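# Set the control box dial to 6

## Task

Rotate the dial on the control box until it points at 6, with the control box still upright at the end.

## Robot and tools

Robot: two arms on a table, each ending in a 16-motor four-finger hand. left_arm carries a left hand, its base at about (+0.002, +0.340, +0.048) m in the scene frame. right_arm carries a right hand, its base at about (-0.043, -0.350, +0.020) m. Both bases are turned slightly about z. The scene frame has its origin at table-top height, midway between the nominal bases, with +x out over the table, +y toward left_arm and +z up. Arm names do not match image left and right.

Hand point frame (right hand): +z runs along straight fingers toward the tips, +x runs across the palm away from the thumb, and +y points out of the palm face. The palm face is the plane y = -0.062 m. Straight fingertips end near z = +0.122 m. The index finger lies 0.023 m toward the thumb; the middle and ring fingers lie 0.023 and 0.068 m on the far side. The thumb root sits near z = -0.079 m. A rigid mast at the wrist (x +0.05 to +0.10, z -0.16 to -0.11, up to y = +0.06 m) can collide with things. On the left hand +x points toward the thumb, so the mast's x signs flip.

execute_actions(actions, cameras):
- actions is a list of actions. Each action lasts 0.5 s and is a table of 1 to 15 rows, one per 1/30 s step. If there are fewer than 15 rows, the last row is held for the rest of the action.
- Every row has 48 numbers, each in [-1, 1], and always covers both arms.
- Positions 1-6 are left_arm dx, dy, dz, rx, ry, rz. Positions 7-22 are the left hand's 16 hinge goals. Then come left current_limit and left speed. Positions 25-48 repeat this layout for right_arm and its hand.

Arm numbers are offsets, not poses. They place the hand point's target relative to that arm's Hand target as it stood when the action began, measured along that target's own axes. 1.0 means 0.6 m for dx/dy/dz, and 180 degrees for the rotation vector rx/ry/rz. Every row in an action counts from the same start, so the rows describe a path. Each new action starts from the updated target, so sending the same offset again moves the arm further. All zeros re-requests the current target.

The commanded orientation is clipped to within 40 degrees of the measured one. The hand often stops short of the target. If it rests short, send the missing distance as a further offset. The right arm sags under load, so aim higher. To stop pressing on something, set the target back past the hand point.

Hand numbers are absolute goal angles, scaled linearly between each hinge's two stops. Order: index_abd, index_mcp, index_pip, index_dip, middle_abd, middle_mcp, middle_pip, middle_dip, ring_abd, ring_mcp, ring_pip, ring_dip, thumb_cmc, thumb_axl, thumb_mcp, thumb_ipl. Values that give a straight hinge: _abd 0.00, _mcp -0.75, _pip -0.58, _dip -0.70, thumb_cmc -0.71, thumb_axl -0.68, thumb_mcp -0.23, thumb_ipl -0.17. Moving toward +1 curls a finger toward the palm, swings the thumb in front of the palm (cmc), or spreads a finger away from the thumb (_abd, +/-60 degrees).

current_limit maps -1..+1 to 0..550 mA, with a floor of 11 mA. speed sets the rate to (speed+1)/2 of 8.5 rad/s. Both start at +0.4 and -0.6, and the last written values persist. A 0 in a hand slot is a real goal. To leave a hand unchanged, copy back its hand_goal, hand_current_limit and hand_speed. A finger presses only while its goal lies past the object's surface.

cameras takes names from cam_high, cam_low, cam_left_wrist and cam_right_wrist. ["all"] returns every camera and [] returns none. Null or omitted gives all cameras for an empty actions list and none otherwise. An unknown name voids the call. An empty actions list moves nothing and returns images plus a full state.

Results:
- end_effector_position (m) and end_effector_quat_wxyz for each hand point, in that arm's base frame. These can be off by a few cm.
- Hand target: the last commanded pose after clipping; the next offsets count from it.
- Joint positions, velocities ("within noise" when still) and torques. Torques include gravity; numbers 3 and 4 wrap at +/-28 N m.
- Step readings of position during the action.
- Motor temperatures.
- Per hand: hand_goal, hand_measured, hand_current_ma (positive pushes toward -1), hand_state (moving, goal, blocked, overload), hand_current_limit and hand_speed.
Fixed camera calibrations are in the scene frame; wrist camera poses follow their arm's joints.

zoom_image(camera, region): returns a magnified crop of that camera's newest image. region is [x0, y0, x1, y1] in pixels from the top-left corner, at most 504 by 504. Full images are 896x504 for cam_high and cam_low, and 672x504 for the wrist cameras.

read_manual(section): returns only licence texts ("licences"); it does not move anything.

finished_scene(scene=1): ends the scene for good. The dial must read 6 and the box must stay upright with no help from the robot.

Cautions:
- Don't tip the control box, push it off the table, or strike it hard. Anything leaving the table means failure.
- Keep the two arms and hands from touching each other. Closing one hand on the other's fingers counts as contact.
- A hand motor drawing 495 mA or more for 5 s in total shuts down for 10 s.
- Reaching far out, holding loads or pushing into an unreachable target heats the arm. At 100 C the arm drops for 30-60 s; a MOTOR HOT line appears from 85 C.
- If an arm stops, hand commands sent meanwhile are lost.
- A call returns once the robot settles, at most 3 s after its last action. The scene keeps running while you deliberate, holding the last command.
- Smooth, low-effort and quick motion is better.

Each tool is called after "Emit:" by a JSON object that holds its "fn" and its "kwargs", one argument or row to a line.

## Session

Emit:
{"fn": "execute_actions", "kwargs": {
  "actions": []
}}

Scene clock: 0.00 s.
left_arm: end_effector_position=(+0.2744, -0.5261, +0.1963) hand_goal=(+0.000, -0.754, -0.576, -0.696, +0.000, -0.754, -0.576, -0.696, +0.000, -0.754, -0.576, -0.696, -0.714, -0.678, -0.226, -0.168) hand_measured=(+0.000, -0.754, -0.576, -0.696, +0.000, -0.754, -0.576, -0.696, +0.000, -0.754, -0.576, -0.696, -0.714, -0.678, -0.226, -0.168) hand_current_ma=(+0, +0, +0, +0, +0, +0, +0, +0, +0, +0, +0, +0, +0, +0, +0, +0) hand_state=(goal, goal, goal, goal, goal, goal, goal, goal, goal, goal, goal, goal, goal, goal, goal, goal) hand_current_limit=0.40 hand_speed=-0.60 end_effector_quat_wxyz=(+0.661, -0.040, +0.717, -0.218) | right_arm: end_effector_position=(+0.5827, -0.1922, +0.2819) hand_goal=(+0.000, -0.754, -0.576, -0.696, +0.000, -0.754, -0.576, -0.696, +0.000, -0.754, -0.576, -0.696, -0.714, -0.678, -0.226, -0.168) hand_measured=(+0.000, -0.754, -0.576, -0.696, +0.000, -0.754, -0.576, -0.696, +0.000, -0.754, -0.576, -0.696, -0.714, -0.678, -0.226, -0.168) hand_current_ma=(+0, +0, +0, +0, +0, +0, +0, +0, +0, +0, +0, +0, +0, +0, +0, +0) hand_state=(goal, goal, goal, goal, goal, goal, goal, goal, goal, goal, goal, goal, goal, goal, goal, goal) hand_current_limit=0.40 hand_speed=-0.60 end_effector_quat_wxyz=(-0.141, +0.724, -0.134, +0.662)
Joint positions: left_arm=[-1.408 1.801 1.173 0.555 -1.145 -2.012] | right_arm=[-0.297 1.363 0.935 0.339 -0.322 1.935]
Joint velocities: within noise
Joint torques (N m): no reading
Motor temperatures (°C): left_arm=[27 28 22 26 24 21] | right_arm=[22 26 24 25 22 24]
Heat: left arm: hottest shoulder 28 °C; right arm: hottest shoulder 26 °C.
Hand target: left_arm +0.2755, -0.5326, +0.2029; +0.662, -0.047, +0.713, -0.225 | right_arm +0.5894, -0.1943, +0.3016; -0.139, +0.713, -0.128, +0.675

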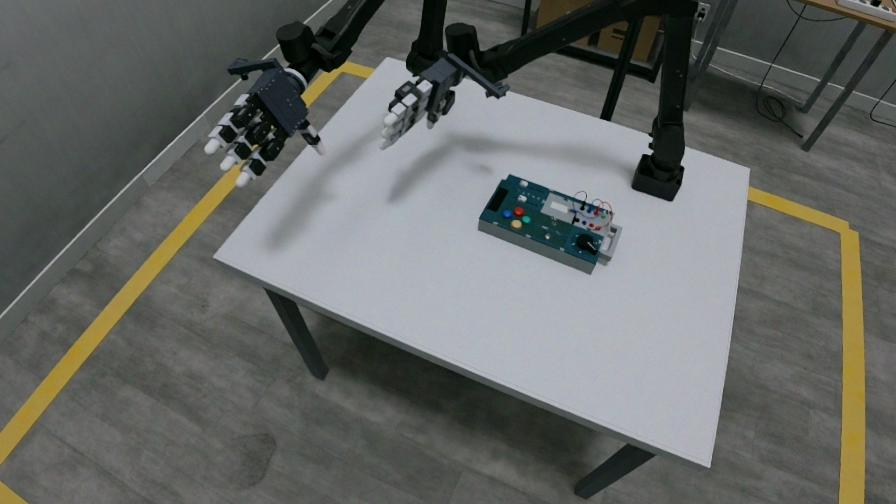

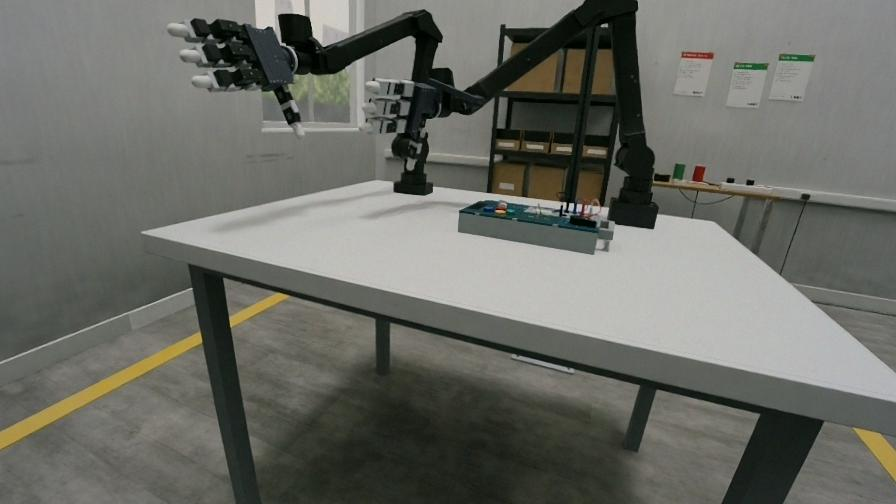

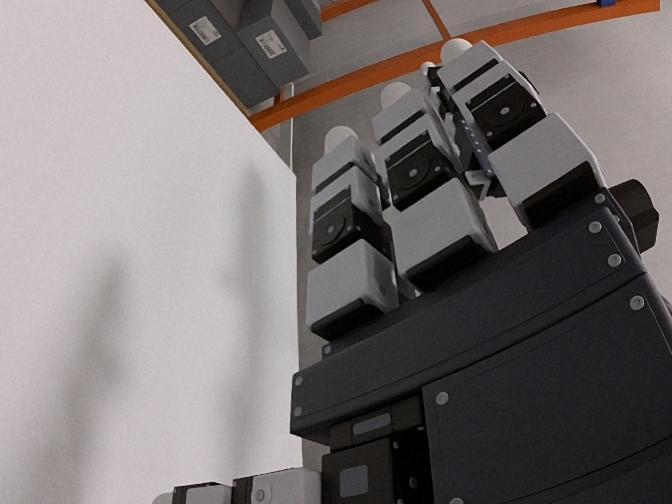

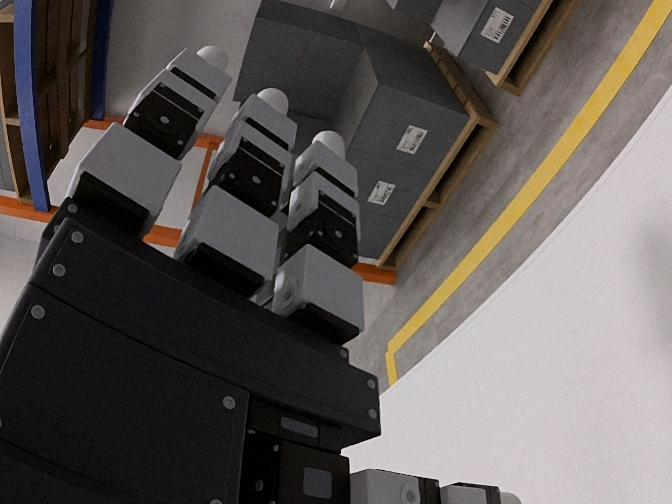

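Emit:
{"fn": "zoom_image", "kwargs": {
  "camera": "cam_high",
  "region": [460, 160, 640, 280]
}}

Emit:
{"fn": "zoom_image", "kwargs": {
  "camera": "cam_high",
  "region": [550, 210, 630, 265]
}}

Emit:
{"fn": "zoom_image", "kwargs": {
  "camera": "cam_low",
  "region": [440, 180, 640, 270]
}}

Scaled by 2.800 from the camera's 896x504 image, which has a finer 1280x720 frame.

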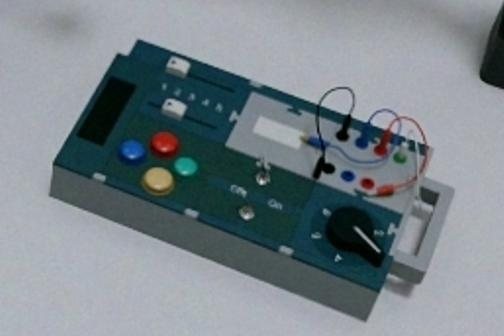

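Scaled by 6.300 from the camera's 896x504 image, which has a finer 1280x720 frame.

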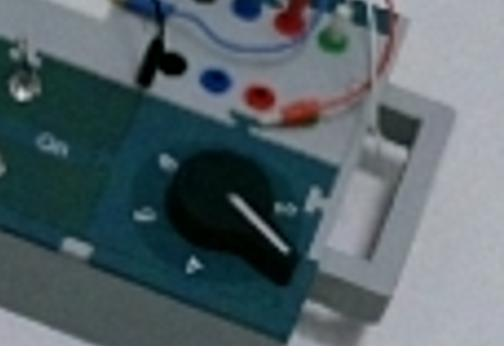

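Scaled by 2.520 from the camera's 896x504 image, which has a finer 1280x720 frame.

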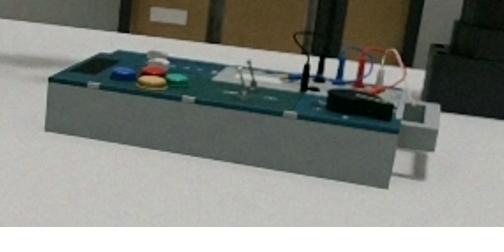

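Emit:
{"fn": "execute_actions", "kwargs": {
  "actions": [
    [[-0.1027,0.124,0.1148,-0.0088,0.0657,0.1684,0,-0.754,-0.576,-0.696,0,-0.754,-0.576,-0.696,0,-0.754,-0.576,-0.696,-0.714,-0.678,-0.226,-0.168,0.4,-0.6,0,0,0,0,0,0,0,-0.754,-0.576,-0.696,0,-0.754,-0.576,-0.696,0,-0.754,-0.576,-0.696,-0.714,-0.678,-0.226,-0.168,0.4,-0.6]]
  ]
}}

Scene clock: 12.53 s.
left_arm: end_effector_position=(+0.3671, -0.4569, +0.2230) hand_goal=(+0.000, -0.754, -0.576, -0.696, +0.000, -0.754, -0.576, -0.696, +0.000, -0.754, -0.576, -0.696, -0.714, -0.678, -0.226, -0.168) hand_measured=(-0.002, -0.754, -0.576, -0.696, -0.002, -0.754, -0.576, -0.696, -0.002, -0.754, -0.576, -0.696, -0.714, -0.678, -0.226, -0.168) hand_current_ma=(+0, +0, +0, +0, +0, +0, +0, +0, +0, +0, +0, +0, +0, +0, +0, +0) hand_state=(goal, goal, goal, goal, goal, goal, goal, goal, goal, goal, goal, goal, goal, goal, goal, goal) hand_current_limit=0.40 hand_speed=-0.60 end_effector_quat_wxyz=(+0.621, +0.151, +0.768, -0.038) | right_arm: end_effector_position=(+0.5827, -0.1922, +0.2819) hand_goal=(+0.000, -0.754, -0.576, -0.696, +0.000, -0.754, -0.576, -0.696, +0.000, -0.754, -0.576, -0.696, -0.714, -0.678, -0.226, -0.168) hand_measured=(+0.000, -0.752, -0.576, -0.696, +0.000, -0.752, -0.576, -0.696, -0.002, -0.752, -0.576, -0.696, -0.712, -0.678, -0.226, -0.168) hand_current_ma=(+0, +0, +0, +0, +0, +0, +0, +0, +0, +0, +0, +0, +0, +0, +0, +0) hand_state=(goal, goal, goal, goal, goal, goal, goal, goal, goal, goal, goal, goal, goal, goal, goal, goal) hand_current_limit=0.40 hand_speed=-0.60 end_effector_quat_wxyz=(-0.141, +0.724, -0.134, +0.662)
Joint positions: left_arm=[-1.217 1.695 1.154 0.156 -0.926 -1.752] | right_arm=[-0.297 1.363 0.935 0.339 -0.322 1.935]
Joint torques (N m): left_arm=[-1.73 -17.38 9.88 1.22 -0.35 0.11] | right_arm=[-0.5 -8.12 13.89 2.4 -0.09 0.01]
Heat: left arm: hottest shoulder 30 °C; right arm: hottest shoulder 27 °C.
Hand target: left_arm +0.3665, -0.4614, +0.2296; +0.621, +0.155, +0.767, -0.038 | right_arm +0.5894, -0.1943, +0.3016; -0.139, +0.713, -0.128, +0.675
Off the commanded pose: left_arm 0.008 m, 1 deg | right_arm 0.021 m, 2 deg.
Step readings (end_effector_position of left_arm | right_arm):
0: (+0.2744, -0.5261, +0.1963) | (+0.5827, -0.1922, +0.2819)
1: (+0.2749, -0.5266, +0.1963) | (+0.5827, -0.1922, +0.2819)
2: (+0.2780, -0.5281, +0.1969) | (+0.5827, -0.1922, +0.2819)
4: (+0.2912, -0.5263, +0.1989) | (+0.5827, -0.1922, +0.2819)
8: (+0.3354, -0.4892, +0.2084) | (+0.5827, -0.1922, +0.2819)
15: (+0.3746, -0.4511, +0.2241) | (+0.5827, -0.1922, +0.2819)

Emit:
{"fn": "execute_actions", "kwargs": {
  "actions": [
    [[-0.0312,0.183,0.0725,0.0102,0.0902,0.1273,0,-0.754,-0.576,-0.696,0,-0.754,-0.576,-0.696,0,-0.754,-0.576,-0.696,-0.714,-0.678,-0.226,-0.168,0.4,-0.6,0,0,0,0,0,0,0,-0.754,-0.576,-0.696,0,-0.754,-0.576,-0.696,0,-0.754,-0.576,-0.696,-0.714,-0.678,-0.226,-0.168,0.4,-0.6]],
    [[0.0898,0.1715,0.0223,0.0508,0.0996,0.0889,0,-0.754,-0.576,-0.696,0,-0.754,-0.576,-0.696,0,-0.754,-0.576,-0.696,-0.714,-0.678,-0.226,-0.168,0.4,-0.6,0,0,0,0,0,0,0,-0.754,-0.576,-0.696,0,-0.754,-0.576,-0.696,0,-0.754,-0.576,-0.696,-0.714,-0.678,-0.226,-0.168,0.4,-0.6]],
    [[0.175,0.0802,-0.023,0.0867,0.0794,0.0521,0,-0.754,-0.576,-0.696,0,-0.754,-0.576,-0.696,0,-0.754,-0.576,-0.696,-0.714,-0.678,-0.226,-0.168,0.4,-0.6,0,0,0,0,0,0,0,-0.754,-0.576,-0.696,0,-0.754,-0.576,-0.696,0,-0.754,-0.576,-0.696,-0.714,-0.678,-0.226,-0.168,0.4,-0.6]]
  ],
  "cameras": ["all"]
}}

Scene clock: 15.10 s.
left_arm: end_effector_position=(+0.4474, -0.1371, +0.2306) hand_goal=(+0.000, -0.754, -0.576, -0.696, +0.000, -0.754, -0.576, -0.696, +0.000, -0.754, -0.576, -0.696, -0.714, -0.678, -0.226, -0.168) hand_measured=(-0.002, -0.758, -0.576, -0.696, -0.002, -0.756, -0.576, -0.696, -0.002, -0.758, -0.576, -0.696, -0.720, -0.678, -0.224, -0.168) hand_current_ma=(+0, -1, +0, +0, +0, -1, +0, +0, +0, -1, +0, +0, -2, +0, +0, +0) hand_state=(goal, goal, goal, goal, goal, goal, goal, goal, goal, goal, goal, goal, goal, goal, goal, goal) hand_current_limit=0.40 hand_speed=-0.60 end_effector_quat_wxyz=(+0.132, +0.525, +0.833, +0.117) | right_arm: end_effector_position=(+0.5827, -0.1922, +0.2819) hand_goal=(+0.000, -0.754, -0.576, -0.696, +0.000, -0.754, -0.576, -0.696, +0.000, -0.754, -0.576, -0.696, -0.714, -0.678, -0.226, -0.168) hand_measured=(+0.000, -0.752, -0.576, -0.696, +0.000, -0.752, -0.576, -0.696, -0.002, -0.752, -0.576, -0.696, -0.712, -0.678, -0.226, -0.168) hand_current_ma=(+0, +0, +0, +0, +0, +0, +0, +0, +0, +0, +0, +0, +0, +0, +0, +0) hand_state=(goal, goal, goal, goal, goal, goal, goal, goal, goal, goal, goal, goal, goal, goal, goal, goal) hand_current_limit=0.40 hand_speed=-0.60 end_effector_quat_wxyz=(-0.141, +0.724, -0.134, +0.662)
Joint positions: left_arm=[-0.557 1.31 1.111 -1.101 -0.231 -0.971] | right_arm=[-0.297 1.363 0.935 0.339 -0.322 1.935]
Joint torques (N m): left_arm=[-1.9 -10.11 13.19 0.31 -0.34 0.01] | right_arm=[-0.44 -8.12 13.9 2.4 -0.1 0.01]
Heat: left arm: hottest shoulder 30 °C; right arm: hottest shoulder 27 °C.
Hand target: left_arm +0.4603, -0.1466, +0.2486; +0.145, +0.528, +0.829, +0.116 | right_arm +0.5894, -0.1943, +0.3016; -0.139, +0.713, -0.128, +0.675
Off the commanded pose: left_arm 0.024 m, 2 deg | right_arm 0.021 m, 2 deg.
Step readings (end_effector_position of left_arm | right_arm):
0: (+0.3671, -0.4569, +0.2231) | (+0.5827, -0.1922, +0.2819)
1: (+0.3673, -0.4573, +0.2228) | (+0.5827, -0.1922, +0.2819)
2: (+0.3699, -0.4582, +0.2220) | (+0.5827, -0.1922, +0.2819)
4: (+0.3794, -0.4516, +0.2198) | (+0.5827, -0.1922, +0.2819)
8: (+0.4142, -0.4005, +0.2285) | (+0.5827, -0.1922, +0.2819)
15: (+0.4436, -0.3546, +0.2424) | (+0.5827, -0.1922, +0.2819)
16: (+0.4429, -0.3563, +0.2408) | (+0.5827, -0.1922, +0.2819)
17: (+0.4439, -0.3567, +0.2365) | (+0.5827, -0.1922, +0.2819)
19: (+0.4440, -0.3500, +0.2271) | (+0.5827, -0.1922, +0.2819)
23: (+0.4596, -0.2924, +0.2305) | (+0.5827, -0.1922, +0.2819)
30: (+0.4733, -0.2438, +0.2406) | (+0.5827, -0.1922, +0.2819)
31: (+0.4723, -0.2451, +0.2385) | (+0.5827, -0.1922, +0.2819)
32: (+0.4704, -0.2444, +0.2329) | (+0.5827, -0.1922, +0.2819)
34: (+0.4612, -0.2338, +0.2222) | (+0.5827, -0.1922, +0.2819)
38: (+0.4537, -0.1750, +0.2275) | (+0.5827, -0.1922, +0.2819)
45: (+0.4480, -0.1353, +0.2338) | (+0.5827, -0.1922, +0.2819)
camera_calibration:
cam_left_wrist: T_world_to_cam=[[-0.25513, -0.954999, -0.15128, -0.0136125], [-0.883322, 0.16657, 0.438175, 0.276197], [-0.393258, 0.245421, -0.886068, 0.53728], [0, 0, 0, 1]] pos_world=[0.451787, -0.190866, 0.352984]

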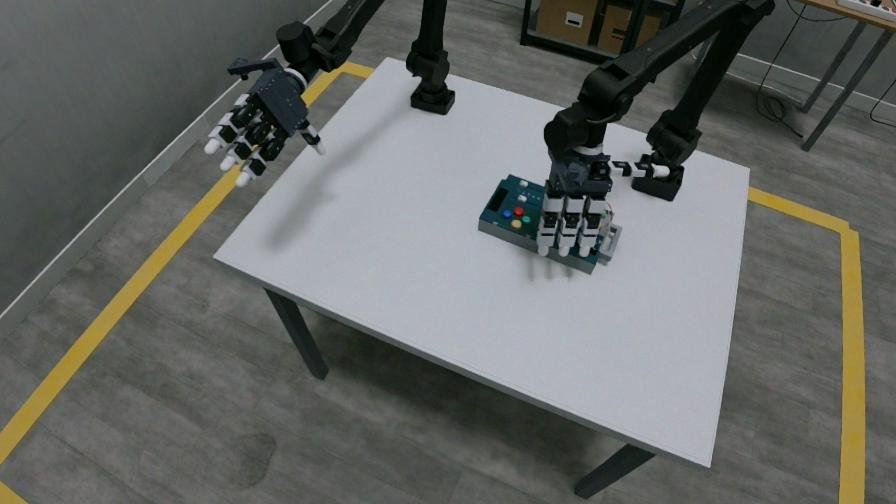

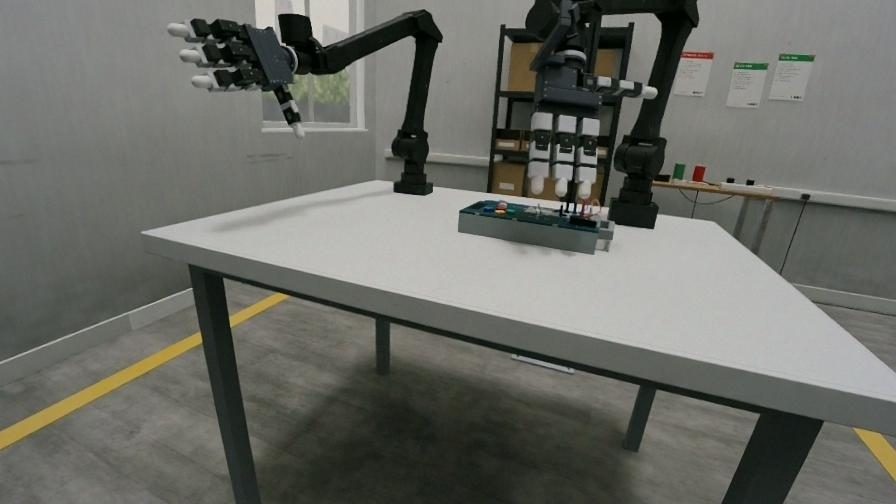

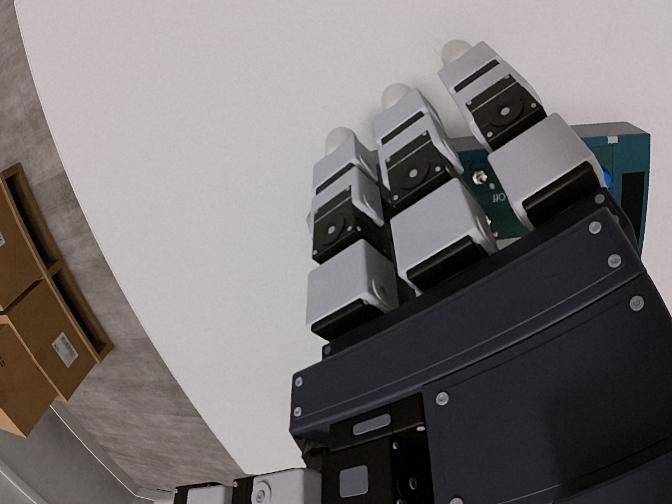

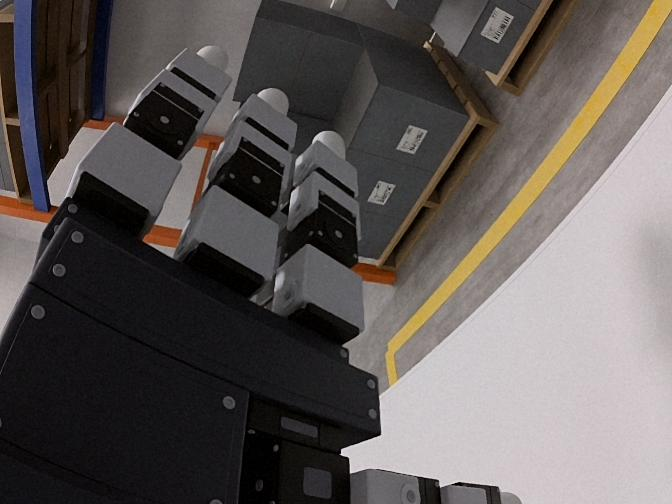

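Emit:
{"fn": "execute_actions", "kwargs": {
  "actions": [
    [[-0.14,-0.0507,-0.037,0,0,0,0,-0.754,-0.576,-0.696,0,-0.754,-0.576,-0.696,0,-0.754,-0.576,-0.696,-0.714,-0.678,-0.226,-0.168,0.4,-0.6,0,0,0,0,0,0,0,-0.754,-0.576,-0.696,0,-0.754,-0.576,-0.696,0,-0.754,-0.576,-0.696,-0.714,-0.678,-0.226,-0.168,0.4,-0.6]]
  ],
  "cameras": ["cam_left_wrist", "cam_high"]
}}

Scene clock: 17.23 s.
left_arm: end_effector_position=(+0.4489, -0.2315, +0.2534) hand_goal=(+0.000, -0.754, -0.576, -0.696, +0.000, -0.754, -0.576, -0.696, +0.000, -0.754, -0.576, -0.696, -0.714, -0.678, -0.226, -0.168) hand_measured=(-0.002, -0.758, -0.576, -0.696, -0.002, -0.756, -0.576, -0.696, -0.002, -0.756, -0.576, -0.696, -0.720, -0.678, -0.224, -0.168) hand_current_ma=(+0, -1, +0, +0, +0, +0, +0, +0, +0, -1, +0, +0, -2, +0, +1, +0) hand_state=(goal, goal, goal, goal, goal, goal, goal, goal, goal, goal, goal, goal, goal, goal, goal, goal) hand_current_limit=0.40 hand_speed=-0.60 end_effector_quat_wxyz=(+0.133, +0.538, +0.824, +0.117) | right_arm: end_effector_position=(+0.5827, -0.1922, +0.2819) hand_goal=(+0.000, -0.754, -0.576, -0.696, +0.000, -0.754, -0.576, -0.696, +0.000, -0.754, -0.576, -0.696, -0.714, -0.678, -0.226, -0.168) hand_measured=(+0.000, -0.752, -0.576, -0.696, +0.000, -0.752, -0.576, -0.696, -0.002, -0.752, -0.576, -0.696, -0.712, -0.678, -0.226, -0.168) hand_current_ma=(+0, +0, +0, +0, +0, +0, +0, +0, +0, +0, +0, +0, +0, +0, +0, +0) hand_state=(goal, goal, goal, goal, goal, goal, goal, goal, goal, goal, goal, goal, goal, goal, goal, goal) hand_current_limit=0.40 hand_speed=-0.60 end_effector_quat_wxyz=(-0.141, +0.724, -0.134, +0.662)
Joint positions: left_arm=[-0.735 1.449 1.31 -1.199 -0.271 -1.116] | right_arm=[-0.297 1.363 0.935 0.339 -0.322 1.935]
Joint torques (N m): left_arm=[-0.56 -12.22 13 0.24 -0.45 -0.12] | right_arm=[-0.44 -8.12 13.89 2.41 -0.1 0.02]
Heat: left arm: hottest shoulder 30 °C; right arm: hottest shoulder 27 °C.
Hand target: left_arm +0.4603, -0.2364, +0.2686; +0.145, +0.528, +0.829, +0.116 | right_arm +0.5894, -0.1943, +0.3016; -0.139, +0.713, -0.128, +0.675
Off the commanded pose: left_arm 0.020 m, 2 deg | right_arm 0.021 m, 2 deg.
Step readings (end_effector_position of left_arm | right_arm):
0: (+0.4474, -0.1372, +0.2306) | (+0.5827, -0.1922, +0.2819)
1: (+0.4476, -0.1378, +0.2309) | (+0.5827, -0.1922, +0.2819)
2: (+0.4470, -0.1405, +0.2323) | (+0.5827, -0.1922, +0.2819)
4: (+0.4479, -0.1557, +0.2391) | (+0.5827, -0.1922, +0.2819)
8: (+0.4488, -0.2146, +0.2520) | (+0.5827, -0.1922, +0.2819)
15: (+0.4488, -0.2351, +0.2534) | (+0.5827, -0.1922, +0.2819)
camera_calibration:
cam_left_wrist: T_world_to_cam=[[-0.284861, -0.945762, -0.156167, -0.0831343], [-0.877898, 0.191986, 0.438675, 0.286598], [-0.3849, 0.26206, -0.884972, 0.581018], [0, 0, 0, 1]] pos_world=[0.451556, -0.28591, 0.375479]
Images, in order (width x height): cam_high 896x504, cam_left_wrist 672x504.

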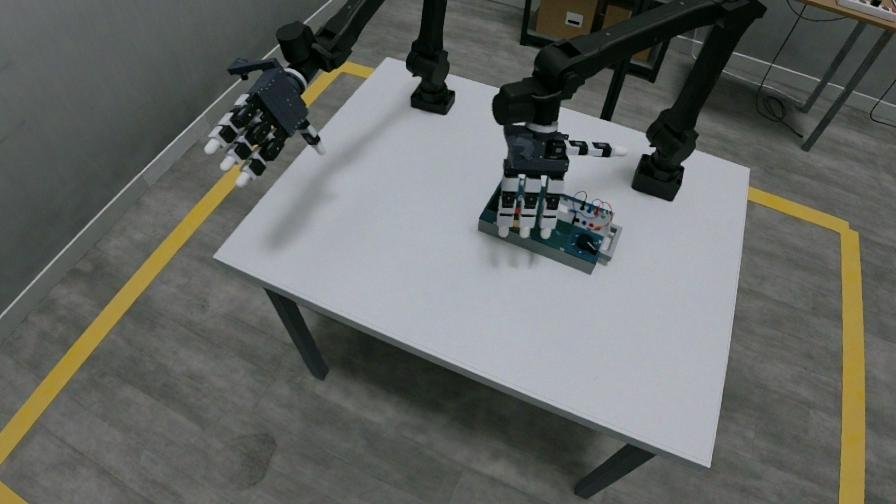

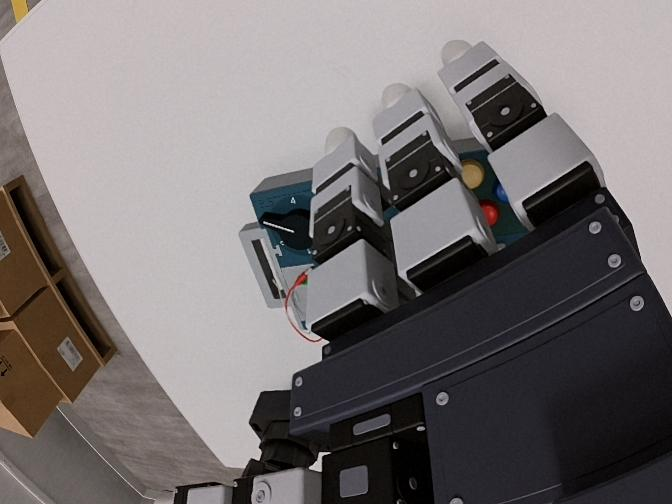

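Emit:
{"fn": "zoom_image", "kwargs": {
  "camera": "cam_left_wrist",
  "region": [230, 160, 350, 290]
}}

Scaled by 3.877 from the camera's 672x504 image, which has a finer 960x720 frame.

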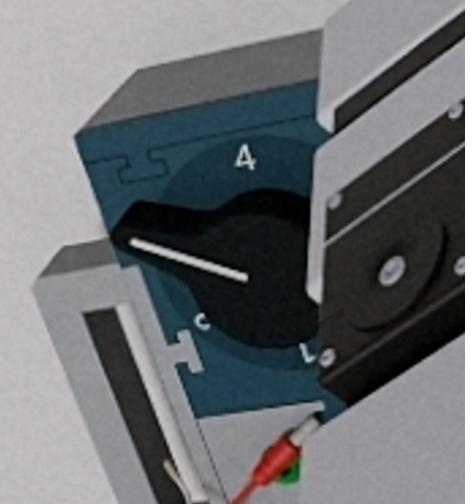

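Emit:
{"fn": "zoom_image", "kwargs": {
  "camera": "cam_high",
  "region": [565, 225, 625, 265]
}}

Scaled by 8.400 from the camera's 896x504 image, which has a finer 1280x720 frame.

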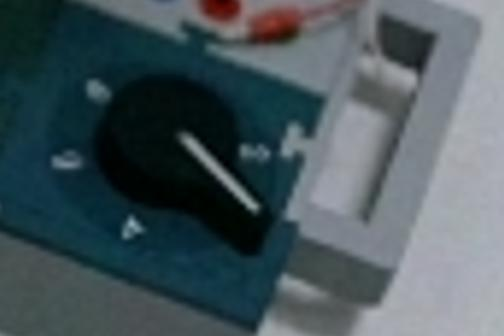

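Emit:
{"fn": "zoom_image", "kwargs": {
  "camera": "cam_high",
  "region": [490, 170, 570, 250]
}}

Scaled by 6.300 from the camera's 896x504 image, which has a finer 1280x720 frame.

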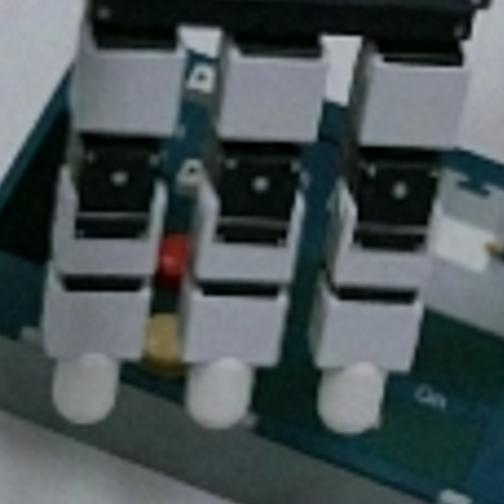

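Emit:
{"fn": "execute_actions", "kwargs": {
  "actions": [
    [[0.0767,-0.0373,0.0367,0.0605,-0.0042,0.1244,0,-1,-0.314,-0.696,0,0.205,0.591,0.029,0,0.205,0.591,0.029,-0.714,-0.678,-0.226,-0.168,0.4,-0.6,0,0,0,0,0,0,0,-0.754,-0.576,-0.696,0,-0.754,-0.576,-0.696,0,-0.754,-0.576,-0.696,-0.714,-0.678,-0.226,-0.168,0.4,-0.6]],
    [[0.0602,-0.0603,0.0685,0.0605,-0.0042,0.1244,0,-1,-0.314,-0.696,0,0.205,0.591,0.029,0,0.205,0.591,0.029,-0.714,-0.678,-0.226,-0.168,0.4,-0.6,0,0,0,0,0,0,0,-0.754,-0.576,-0.696,0,-0.754,-0.576,-0.696,0,-0.754,-0.576,-0.696,-0.714,-0.678,-0.226,-0.168,0.4,-0.6]]
  ],
  "cameras": ["cam_high", "cam_low", "cam_left_wrist"]
}}

Scene clock: 26.00 s.
left_arm: end_effector_position=(+0.4004, -0.1718, +0.1822) hand_goal=(+0.000, -1.000, -0.314, -0.696, +0.000, +0.204, +0.590, +0.028, +0.000, +0.204, +0.590, +0.028, -0.714, -0.678, -0.226, -0.168) hand_measured=(+0.000, -0.996, -0.316, -0.696, -0.002, +0.188, +0.584, +0.026, -0.002, +0.184, +0.584, +0.026, -0.716, -0.678, -0.224, -0.168) hand_current_ma=(+0, +1, +0, +0, +0, -11, -2, +0, +0, -16, -2, +0, +0, +0, +1, +0) hand_state=(goal, goal, goal, goal, goal, goal, goal, goal, goal, blocked, goal, goal, goal, goal, goal, goal) hand_current_limit=0.40 hand_speed=-0.60 end_effector_quat_wxyz=(-0.001, +0.819, +0.573, +0.002) | right_arm: end_effector_position=(+0.5827, -0.1922, +0.2819) hand_goal=(+0.000, -0.754, -0.576, -0.696, +0.000, -0.754, -0.576, -0.696, +0.000, -0.754, -0.576, -0.696, -0.714, -0.678, -0.226, -0.168) hand_measured=(+0.000, -0.752, -0.576, -0.696, +0.000, -0.752, -0.576, -0.696, -0.002, -0.752, -0.576, -0.696, -0.712, -0.678, -0.226, -0.168) hand_current_ma=(+0, +0, +0, +0, +0, +0, +0, +0, +0, +0, +0, +0, +0, +0, +0, +0) hand_state=(goal, goal, goal, goal, goal, goal, goal, goal, goal, goal, goal, goal, goal, goal, goal, goal) hand_current_limit=0.40 hand_speed=-0.60 end_effector_quat_wxyz=(-0.141, +0.724, -0.134, +0.662)
Joint positions: left_arm=[-0.484 1.286 1.066 -1.351 -0.005 -0.134] | right_arm=[-0.297 1.363 0.935 0.339 -0.322 1.935]
Joint torques (N m): left_arm=[-1.2 -10.81 9.09 -0.06 -0.01 -0.02] | right_arm=[-0.44 -8.12 13.89 2.4 -0.09 0.01]
Motor temperatures (°C): left_arm=[27 30 26 26 24 21] | right_arm=[22 27 29 25 22 23]
Heat: left arm: hottest shoulder 30 °C; right arm: hottest elbow 29 °C.
Hand target: left_arm +0.4020, -0.1692, +0.1869; +0.001, +0.821, +0.571, +0.000 | right_arm +0.5894, -0.1943, +0.3016; -0.139, +0.713, -0.128, +0.675
Off the commanded pose: left_arm 0.006 m, 0 deg | right_arm 0.021 m, 2 deg.
Step readings (end_effector_position of left_arm | right_arm):
0: (+0.4489, -0.2314, +0.2534) | (+0.5827, -0.1922, +0.2819)
1: (+0.4488, -0.2318, +0.2531) | (+0.5827, -0.1922, +0.2819)
2: (+0.4484, -0.2332, +0.2505) | (+0.5827, -0.1922, +0.2819)
4: (+0.4425, -0.2340, +0.2412) | (+0.5827, -0.1922, +0.2819)
8: (+0.4274, -0.2112, +0.2292) | (+0.5827, -0.1922, +0.2819)
15: (+0.4299, -0.2013, +0.2353) | (+0.5827, -0.1922, +0.2819)
16: (+0.4299, -0.2027, +0.2346) | (+0.5827, -0.1922, +0.2819)
17: (+0.4284, -0.2035, +0.2313) | (+0.5827, -0.1922, +0.2819)
19: (+0.4187, -0.2009, +0.2179) | (+0.5827, -0.1922, +0.2819)
23: (+0.3995, -0.1717, +0.1894) | (+0.5827, -0.1922, +0.2819)
30: (+0.4009, -0.1654, +0.1826) | (+0.5827, -0.1922, +0.2819)
camera_calibration:
cam_left_wrist: T_world_to_cam=[[-0.882544, -0.470209, -0.00448967, 0.241729], [-0.335644, 0.623233, 0.706346, 0.0718936], [-0.329332, 0.624888, -0.707853, 0.491432], [0, 0, 0, 1]] pos_world=[0.399311, -0.238233, 0.298165]
Images, in order (width x height): cam_high 896x504, cam_low 896x504, cam_left_wrist 672x504.

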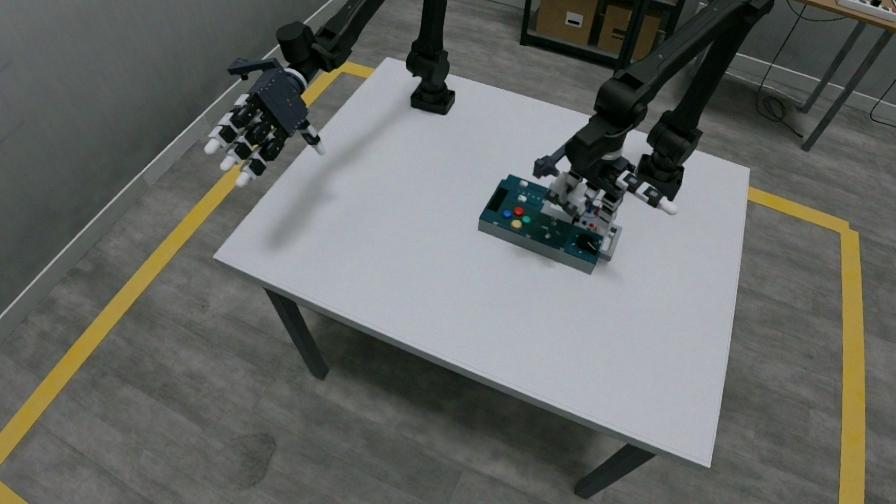

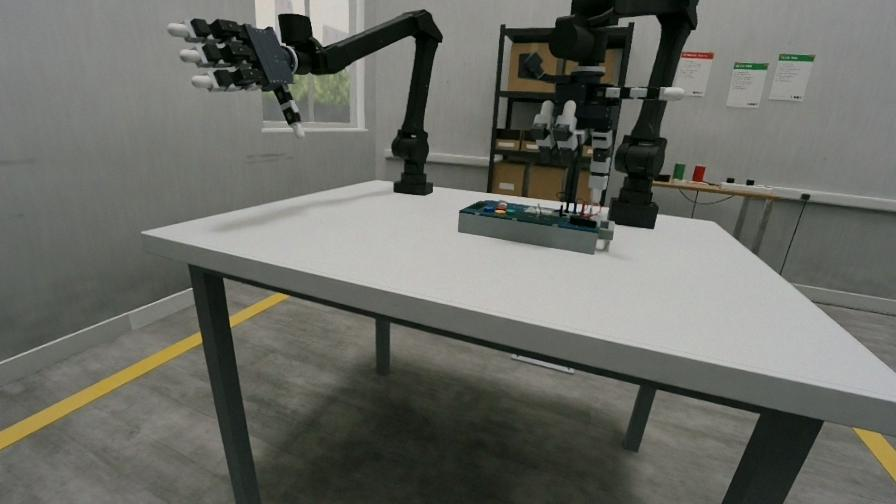

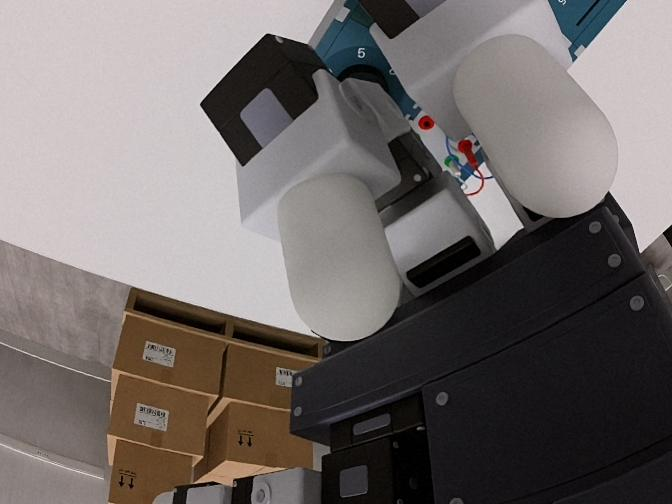

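Emit:
{"fn": "zoom_image", "kwargs": {
  "camera": "cam_high",
  "region": [550, 180, 640, 270]
}}

Emit:
{"fn": "zoom_image", "kwargs": {
  "camera": "cam_low",
  "region": [540, 140, 640, 260]
}}

Emit:
{"fn": "zoom_image", "kwargs": {
  "camera": "cam_left_wrist",
  "region": [300, 0, 460, 130]
}}

Scaled by 5.600 from the camera's 896x504 image, which has a finer 1280x720 frame.

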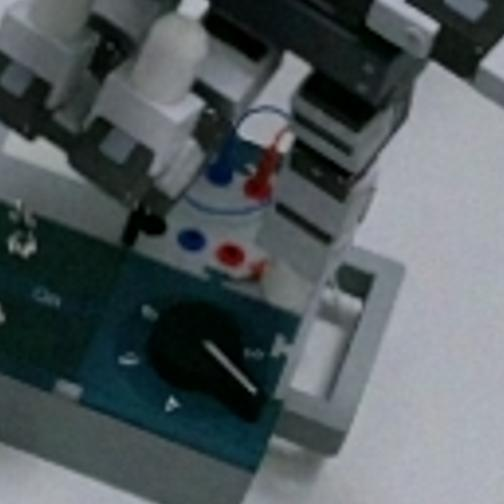

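Scaled by 4.200 from the camera's 896x504 image, which has a finer 1280x720 frame.

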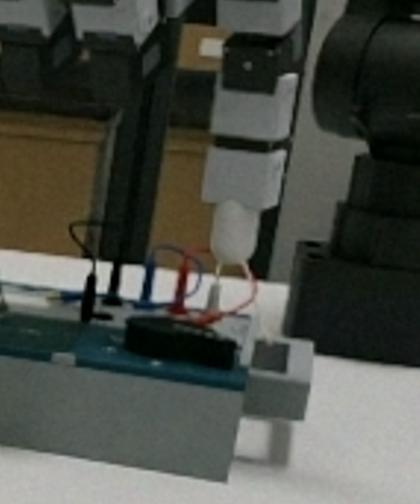

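Scaled by 3.150 from the camera's 672x504 image, which has a finer 960x720 frame.

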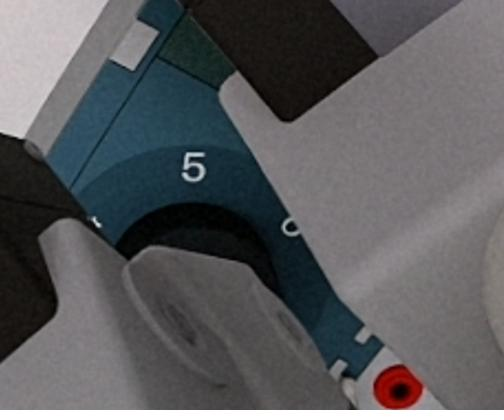

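Emit:
{"fn": "execute_actions", "kwargs": {
  "actions": [
    [[0.0025,-0.0192,0.0517,0,0,0,0,-1,-0.314,-0.696,0,0.205,0.591,0.029,0,0.205,0.591,0.029,-0.714,-0.678,-0.226,-0.168,0.4,-0.6,0,0,0,0,0,0,0,-0.754,-0.576,-0.696,0,-0.754,-0.576,-0.696,0,-0.754,-0.576,-0.696,-0.714,-0.678,-0.226,-0.168,0.4,-0.6]]
  ],
  "cameras": ["cam_high", "cam_low", "cam_left_wrist"]
}}

Emit:
{"fn": "zoom_image", "kwargs": {
  "camera": "cam_high",
  "region": [560, 190, 630, 270]
}}

Emit:
{"fn": "zoom_image", "kwargs": {
  "camera": "cam_low",
  "region": [550, 160, 630, 260]
}}

Scene clock: 29.47 s.
left_arm: end_effector_position=(+0.3885, -0.1651, +0.1532) hand_goal=(+0.000, -1.000, -0.314, -0.696, +0.000, +0.204, +0.590, +0.028, +0.000, +0.204, +0.590, +0.028, -0.714, -0.678, -0.226, -0.168) hand_measured=(+0.000, -0.996, -0.316, -0.696, -0.002, +0.190, +0.584, +0.026, -0.002, +0.186, +0.584, +0.026, -0.716, -0.678, -0.224, -0.168) hand_current_ma=(+0, +1, +0, +0, +0, -9, -2, +0, +0, -13, -2, +0, +0, +0, +1, +0) hand_state=(goal, goal, goal, goal, goal, goal, goal, goal, goal, goal, goal, goal, goal, goal, goal, goal) hand_current_limit=0.40 hand_speed=-0.60 end_effector_quat_wxyz=(-0.007, +0.821, +0.571, -0.002) | right_arm: end_effector_position=(+0.5827, -0.1922, +0.2819) hand_goal=(+0.000, -0.754, -0.576, -0.696, +0.000, -0.754, -0.576, -0.696, +0.000, -0.754, -0.576, -0.696, -0.714, -0.678, -0.226, -0.168) hand_measured=(+0.000, -0.752, -0.576, -0.696, +0.000, -0.752, -0.576, -0.696, -0.002, -0.752, -0.576, -0.696, -0.712, -0.678, -0.226, -0.168) hand_current_ma=(+0, +0, +0, +0, +0, +0, +0, +0, +0, +0, +0, +0, +0, +0, +0, +0) hand_state=(goal, goal, goal, goal, goal, goal, goal, goal, goal, goal, goal, goal, goal, goal, goal, goal) hand_current_limit=0.40 hand_speed=-0.60 end_effector_quat_wxyz=(-0.141, +0.724, -0.134, +0.662)
Joint positions: left_arm=[-0.48 1.278 0.983 -1.291 -0.003 -0.126] | right_arm=[-0.297 1.363 0.935 0.339 -0.322 1.935]
Joint torques (N m): left_arm=[-1.08 -9.35 8.2 0.75 0 0.1] | right_arm=[-0.44 -8.18 13.9 2.4 -0.1 0.01]
Heat: left arm: hottest shoulder 30 °C; right arm: hottest elbow 30 °C.
Hand target: left_arm +0.3917, -0.1638, +0.1558; +0.001, +0.821, +0.571, +0.000 | right_arm +0.5894, -0.1943, +0.3016; -0.139, +0.713, -0.128, +0.675
Off the commanded pose: left_arm 0.004 m, 1 deg | right_arm 0.021 m, 2 deg.
Step readings (end_effector_position of left_arm | right_arm):
0: (+0.4004, -0.1718, +0.1822) | (+0.5827, -0.1922, +0.2819)
1: (+0.4003, -0.1717, +0.1820) | (+0.5827, -0.1922, +0.2819)
2: (+0.3999, -0.1715, +0.1810) | (+0.5827, -0.1922, +0.2819)
4: (+0.3983, -0.1707, +0.1760) | (+0.5827, -0.1922, +0.2819)
8: (+0.3891, -0.1655, +0.1579) | (+0.5827, -0.1922, +0.2819)
15: (+0.3882, -0.1648, +0.1531) | (+0.5827, -0.1922, +0.2819)
camera_calibration:
cam_left_wrist: T_world_to_cam=[[-0.884867, -0.465813, 0.00546455, 0.234351], [-0.322881, 0.621723, 0.713589, 0.0779297], [-0.335796, 0.629666, -0.700544, 0.465052], [0, 0, 0, 1]] pos_world=[0.388694, -0.232115, 0.268899]
Images, in order (width x height): cam_high 896x504, cam_low 896x504, cam_left_wrist 672x504.

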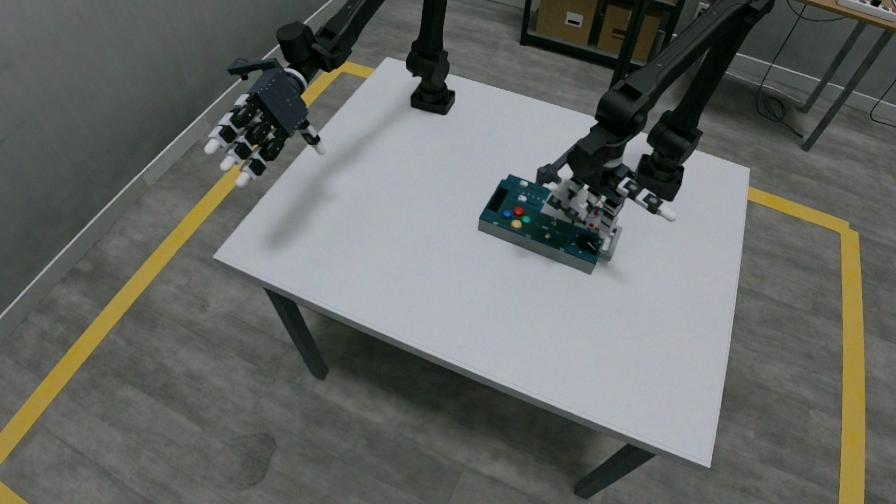

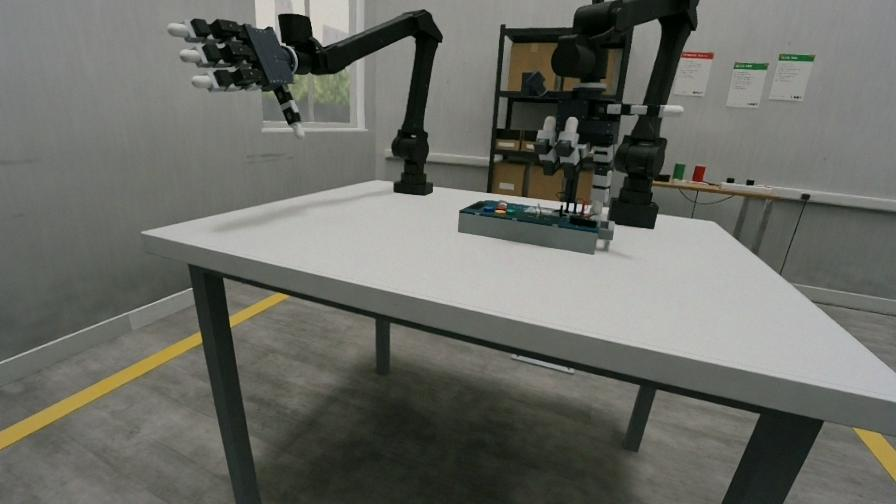

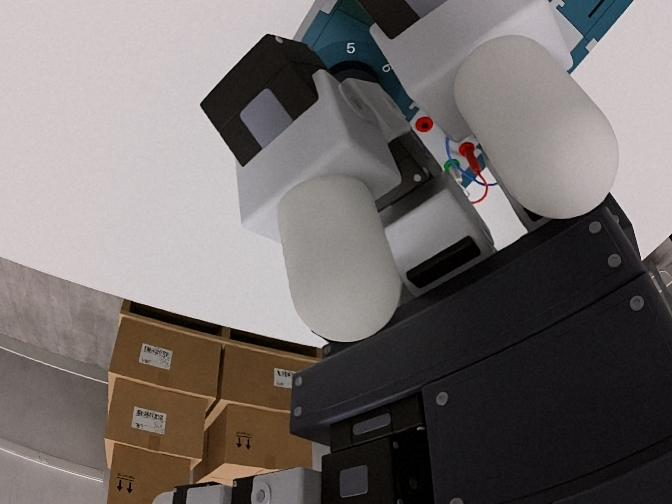

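Scaled by 6.300 from the camera's 896x504 image, which has a finer 1280x720 frame.

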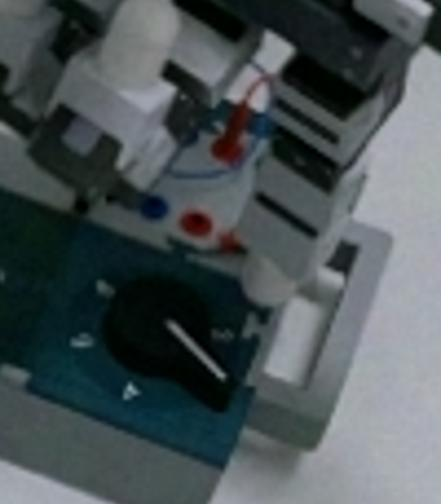

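Scaled by 5.040 from the camera's 896x504 image, which has a finer 1280x720 frame.

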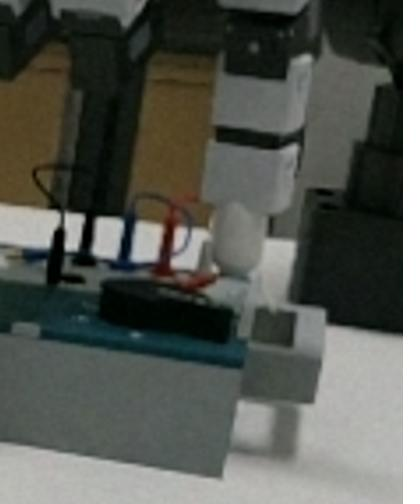

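Emit:
{"fn": "execute_actions", "kwargs": {
  "actions": [
    [[-0.002,0.0028,0.0317,0,0,0,0,-1,-0.314,-0.696,0,0.205,0.591,0.029,0,0.205,0.591,0.029,-0.714,-0.678,-0.226,-0.168,0.75,-0.6,0,0,0,0,0,0,0,-0.754,-0.576,-0.696,0,-0.754,-0.576,-0.696,0,-0.754,-0.576,-0.696,-0.714,-0.678,-0.226,-0.168,0.4,-0.6]]
  ],
  "cameras": ["cam_high", "cam_low"]
}}

Emit:
{"fn": "zoom_image", "kwargs": {
  "camera": "cam_high",
  "region": [560, 200, 630, 270]
}}

Emit:
{"fn": "zoom_image", "kwargs": {
  "camera": "cam_low",
  "region": [560, 180, 620, 240]
}}

Scene clock: 31.33 s.
left_arm: end_effector_position=(+0.3906, -0.1662, +0.1432) hand_goal=(+0.000, -1.000, -0.314, -0.696, +0.000, +0.204, +0.590, +0.028, +0.000, +0.204, +0.590, +0.028, -0.714, -0.678, -0.226, -0.168) hand_measured=(+0.000, -0.996, -0.316, -0.696, -0.002, +0.190, +0.584, +0.026, -0.002, +0.186, +0.584, +0.026, -0.716, -0.678, -0.224, -0.168) hand_current_ma=(+0, +1, +0, +0, +0, -9, -2, +0, +0, -13, -2, +0, +0, +0, +1, +0) hand_state=(goal, goal, goal, goal, goal, goal, goal, goal, goal, goal, goal, goal, goal, goal, goal, goal) hand_current_limit=0.75 hand_speed=-0.60 end_effector_quat_wxyz=(+0.003, +0.821, +0.571, +0.003) | right_arm: end_effector_position=(+0.5827, -0.1922, +0.2819) hand_goal=(+0.000, -0.754, -0.576, -0.696, +0.000, -0.754, -0.576, -0.696, +0.000, -0.754, -0.576, -0.696, -0.714, -0.678, -0.226, -0.168) hand_measured=(+0.000, -0.752, -0.576, -0.696, +0.000, -0.752, -0.576, -0.696, -0.002, -0.752, -0.576, -0.696, -0.712, -0.678, -0.226, -0.168) hand_current_ma=(+0, +0, +0, +0, +0, +0, +0, +0, +0, +0, +0, +0, +0, +0, +0, +0) hand_state=(goal, goal, goal, goal, goal, goal, goal, goal, goal, goal, goal, goal, goal, goal, goal, goal) hand_current_limit=0.40 hand_speed=-0.60 end_effector_quat_wxyz=(-0.141, +0.724, -0.134, +0.662)
Joint positions: left_arm=[-0.48 1.28 0.953 -1.236 -0.003 -0.125] | right_arm=[-0.297 1.363 0.935 0.339 -0.322 1.935]
Joint torques (N m): left_arm=[-0.44 -8 7.99 0.58 -0.01 0] | right_arm=[-0.5 -8.12 13.89 2.4 -0.1 0.01]
Heat: left arm: hottest shoulder 30 °C; right arm: hottest elbow 30 °C.
Hand target: left_arm +0.3929, -0.1654, +0.1369; +0.000, +0.821, +0.571, +0.000 | right_arm +0.5894, -0.1943, +0.3016; -0.139, +0.713, -0.128, +0.675
Off the commanded pose: left_arm 0.007 m, 0 deg | right_arm 0.021 m, 2 deg.
Step readings (end_effector_position of left_arm | right_arm):
0: (+0.3885, -0.1651, +0.1532) | (+0.5827, -0.1922, +0.2819)
1: (+0.3886, -0.1652, +0.1532) | (+0.5827, -0.1922, +0.2819)
2: (+0.3891, -0.1654, +0.1529) | (+0.5827, -0.1922, +0.2819)
4: (+0.3908, -0.1663, +0.1511) | (+0.5827, -0.1922, +0.2819)
8: (+0.3899, -0.1659, +0.1452) | (+0.5827, -0.1922, +0.2819)
15: (+0.3905, -0.1662, +0.1432) | (+0.5827, -0.1922, +0.2819)
Images, in order (width x height): cam_high 896x504, cam_low 896x504.

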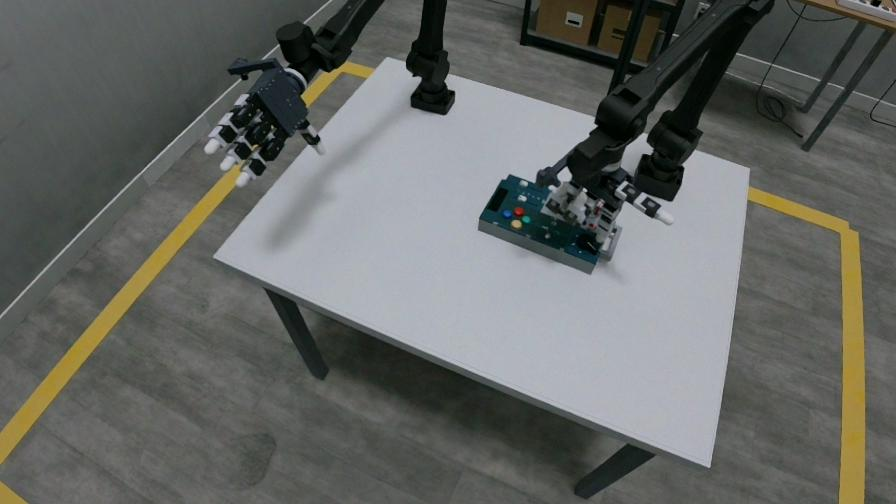

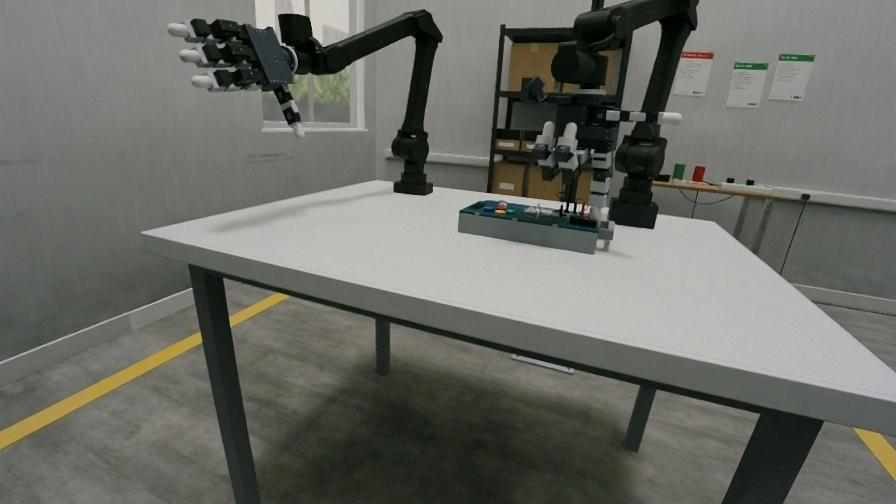

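Scaled by 7.200 from the camera's 896x504 image, which has a finer 1280x720 frame.

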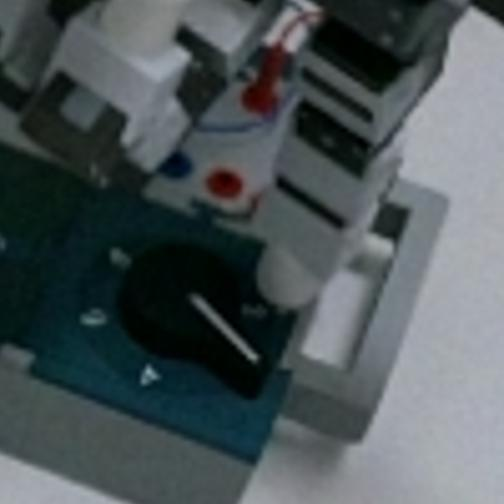

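Scaled by 8.400 from the camera's 896x504 image, which has a finer 1280x720 frame.

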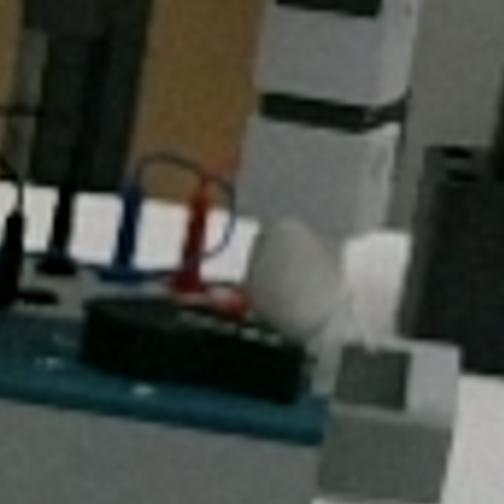

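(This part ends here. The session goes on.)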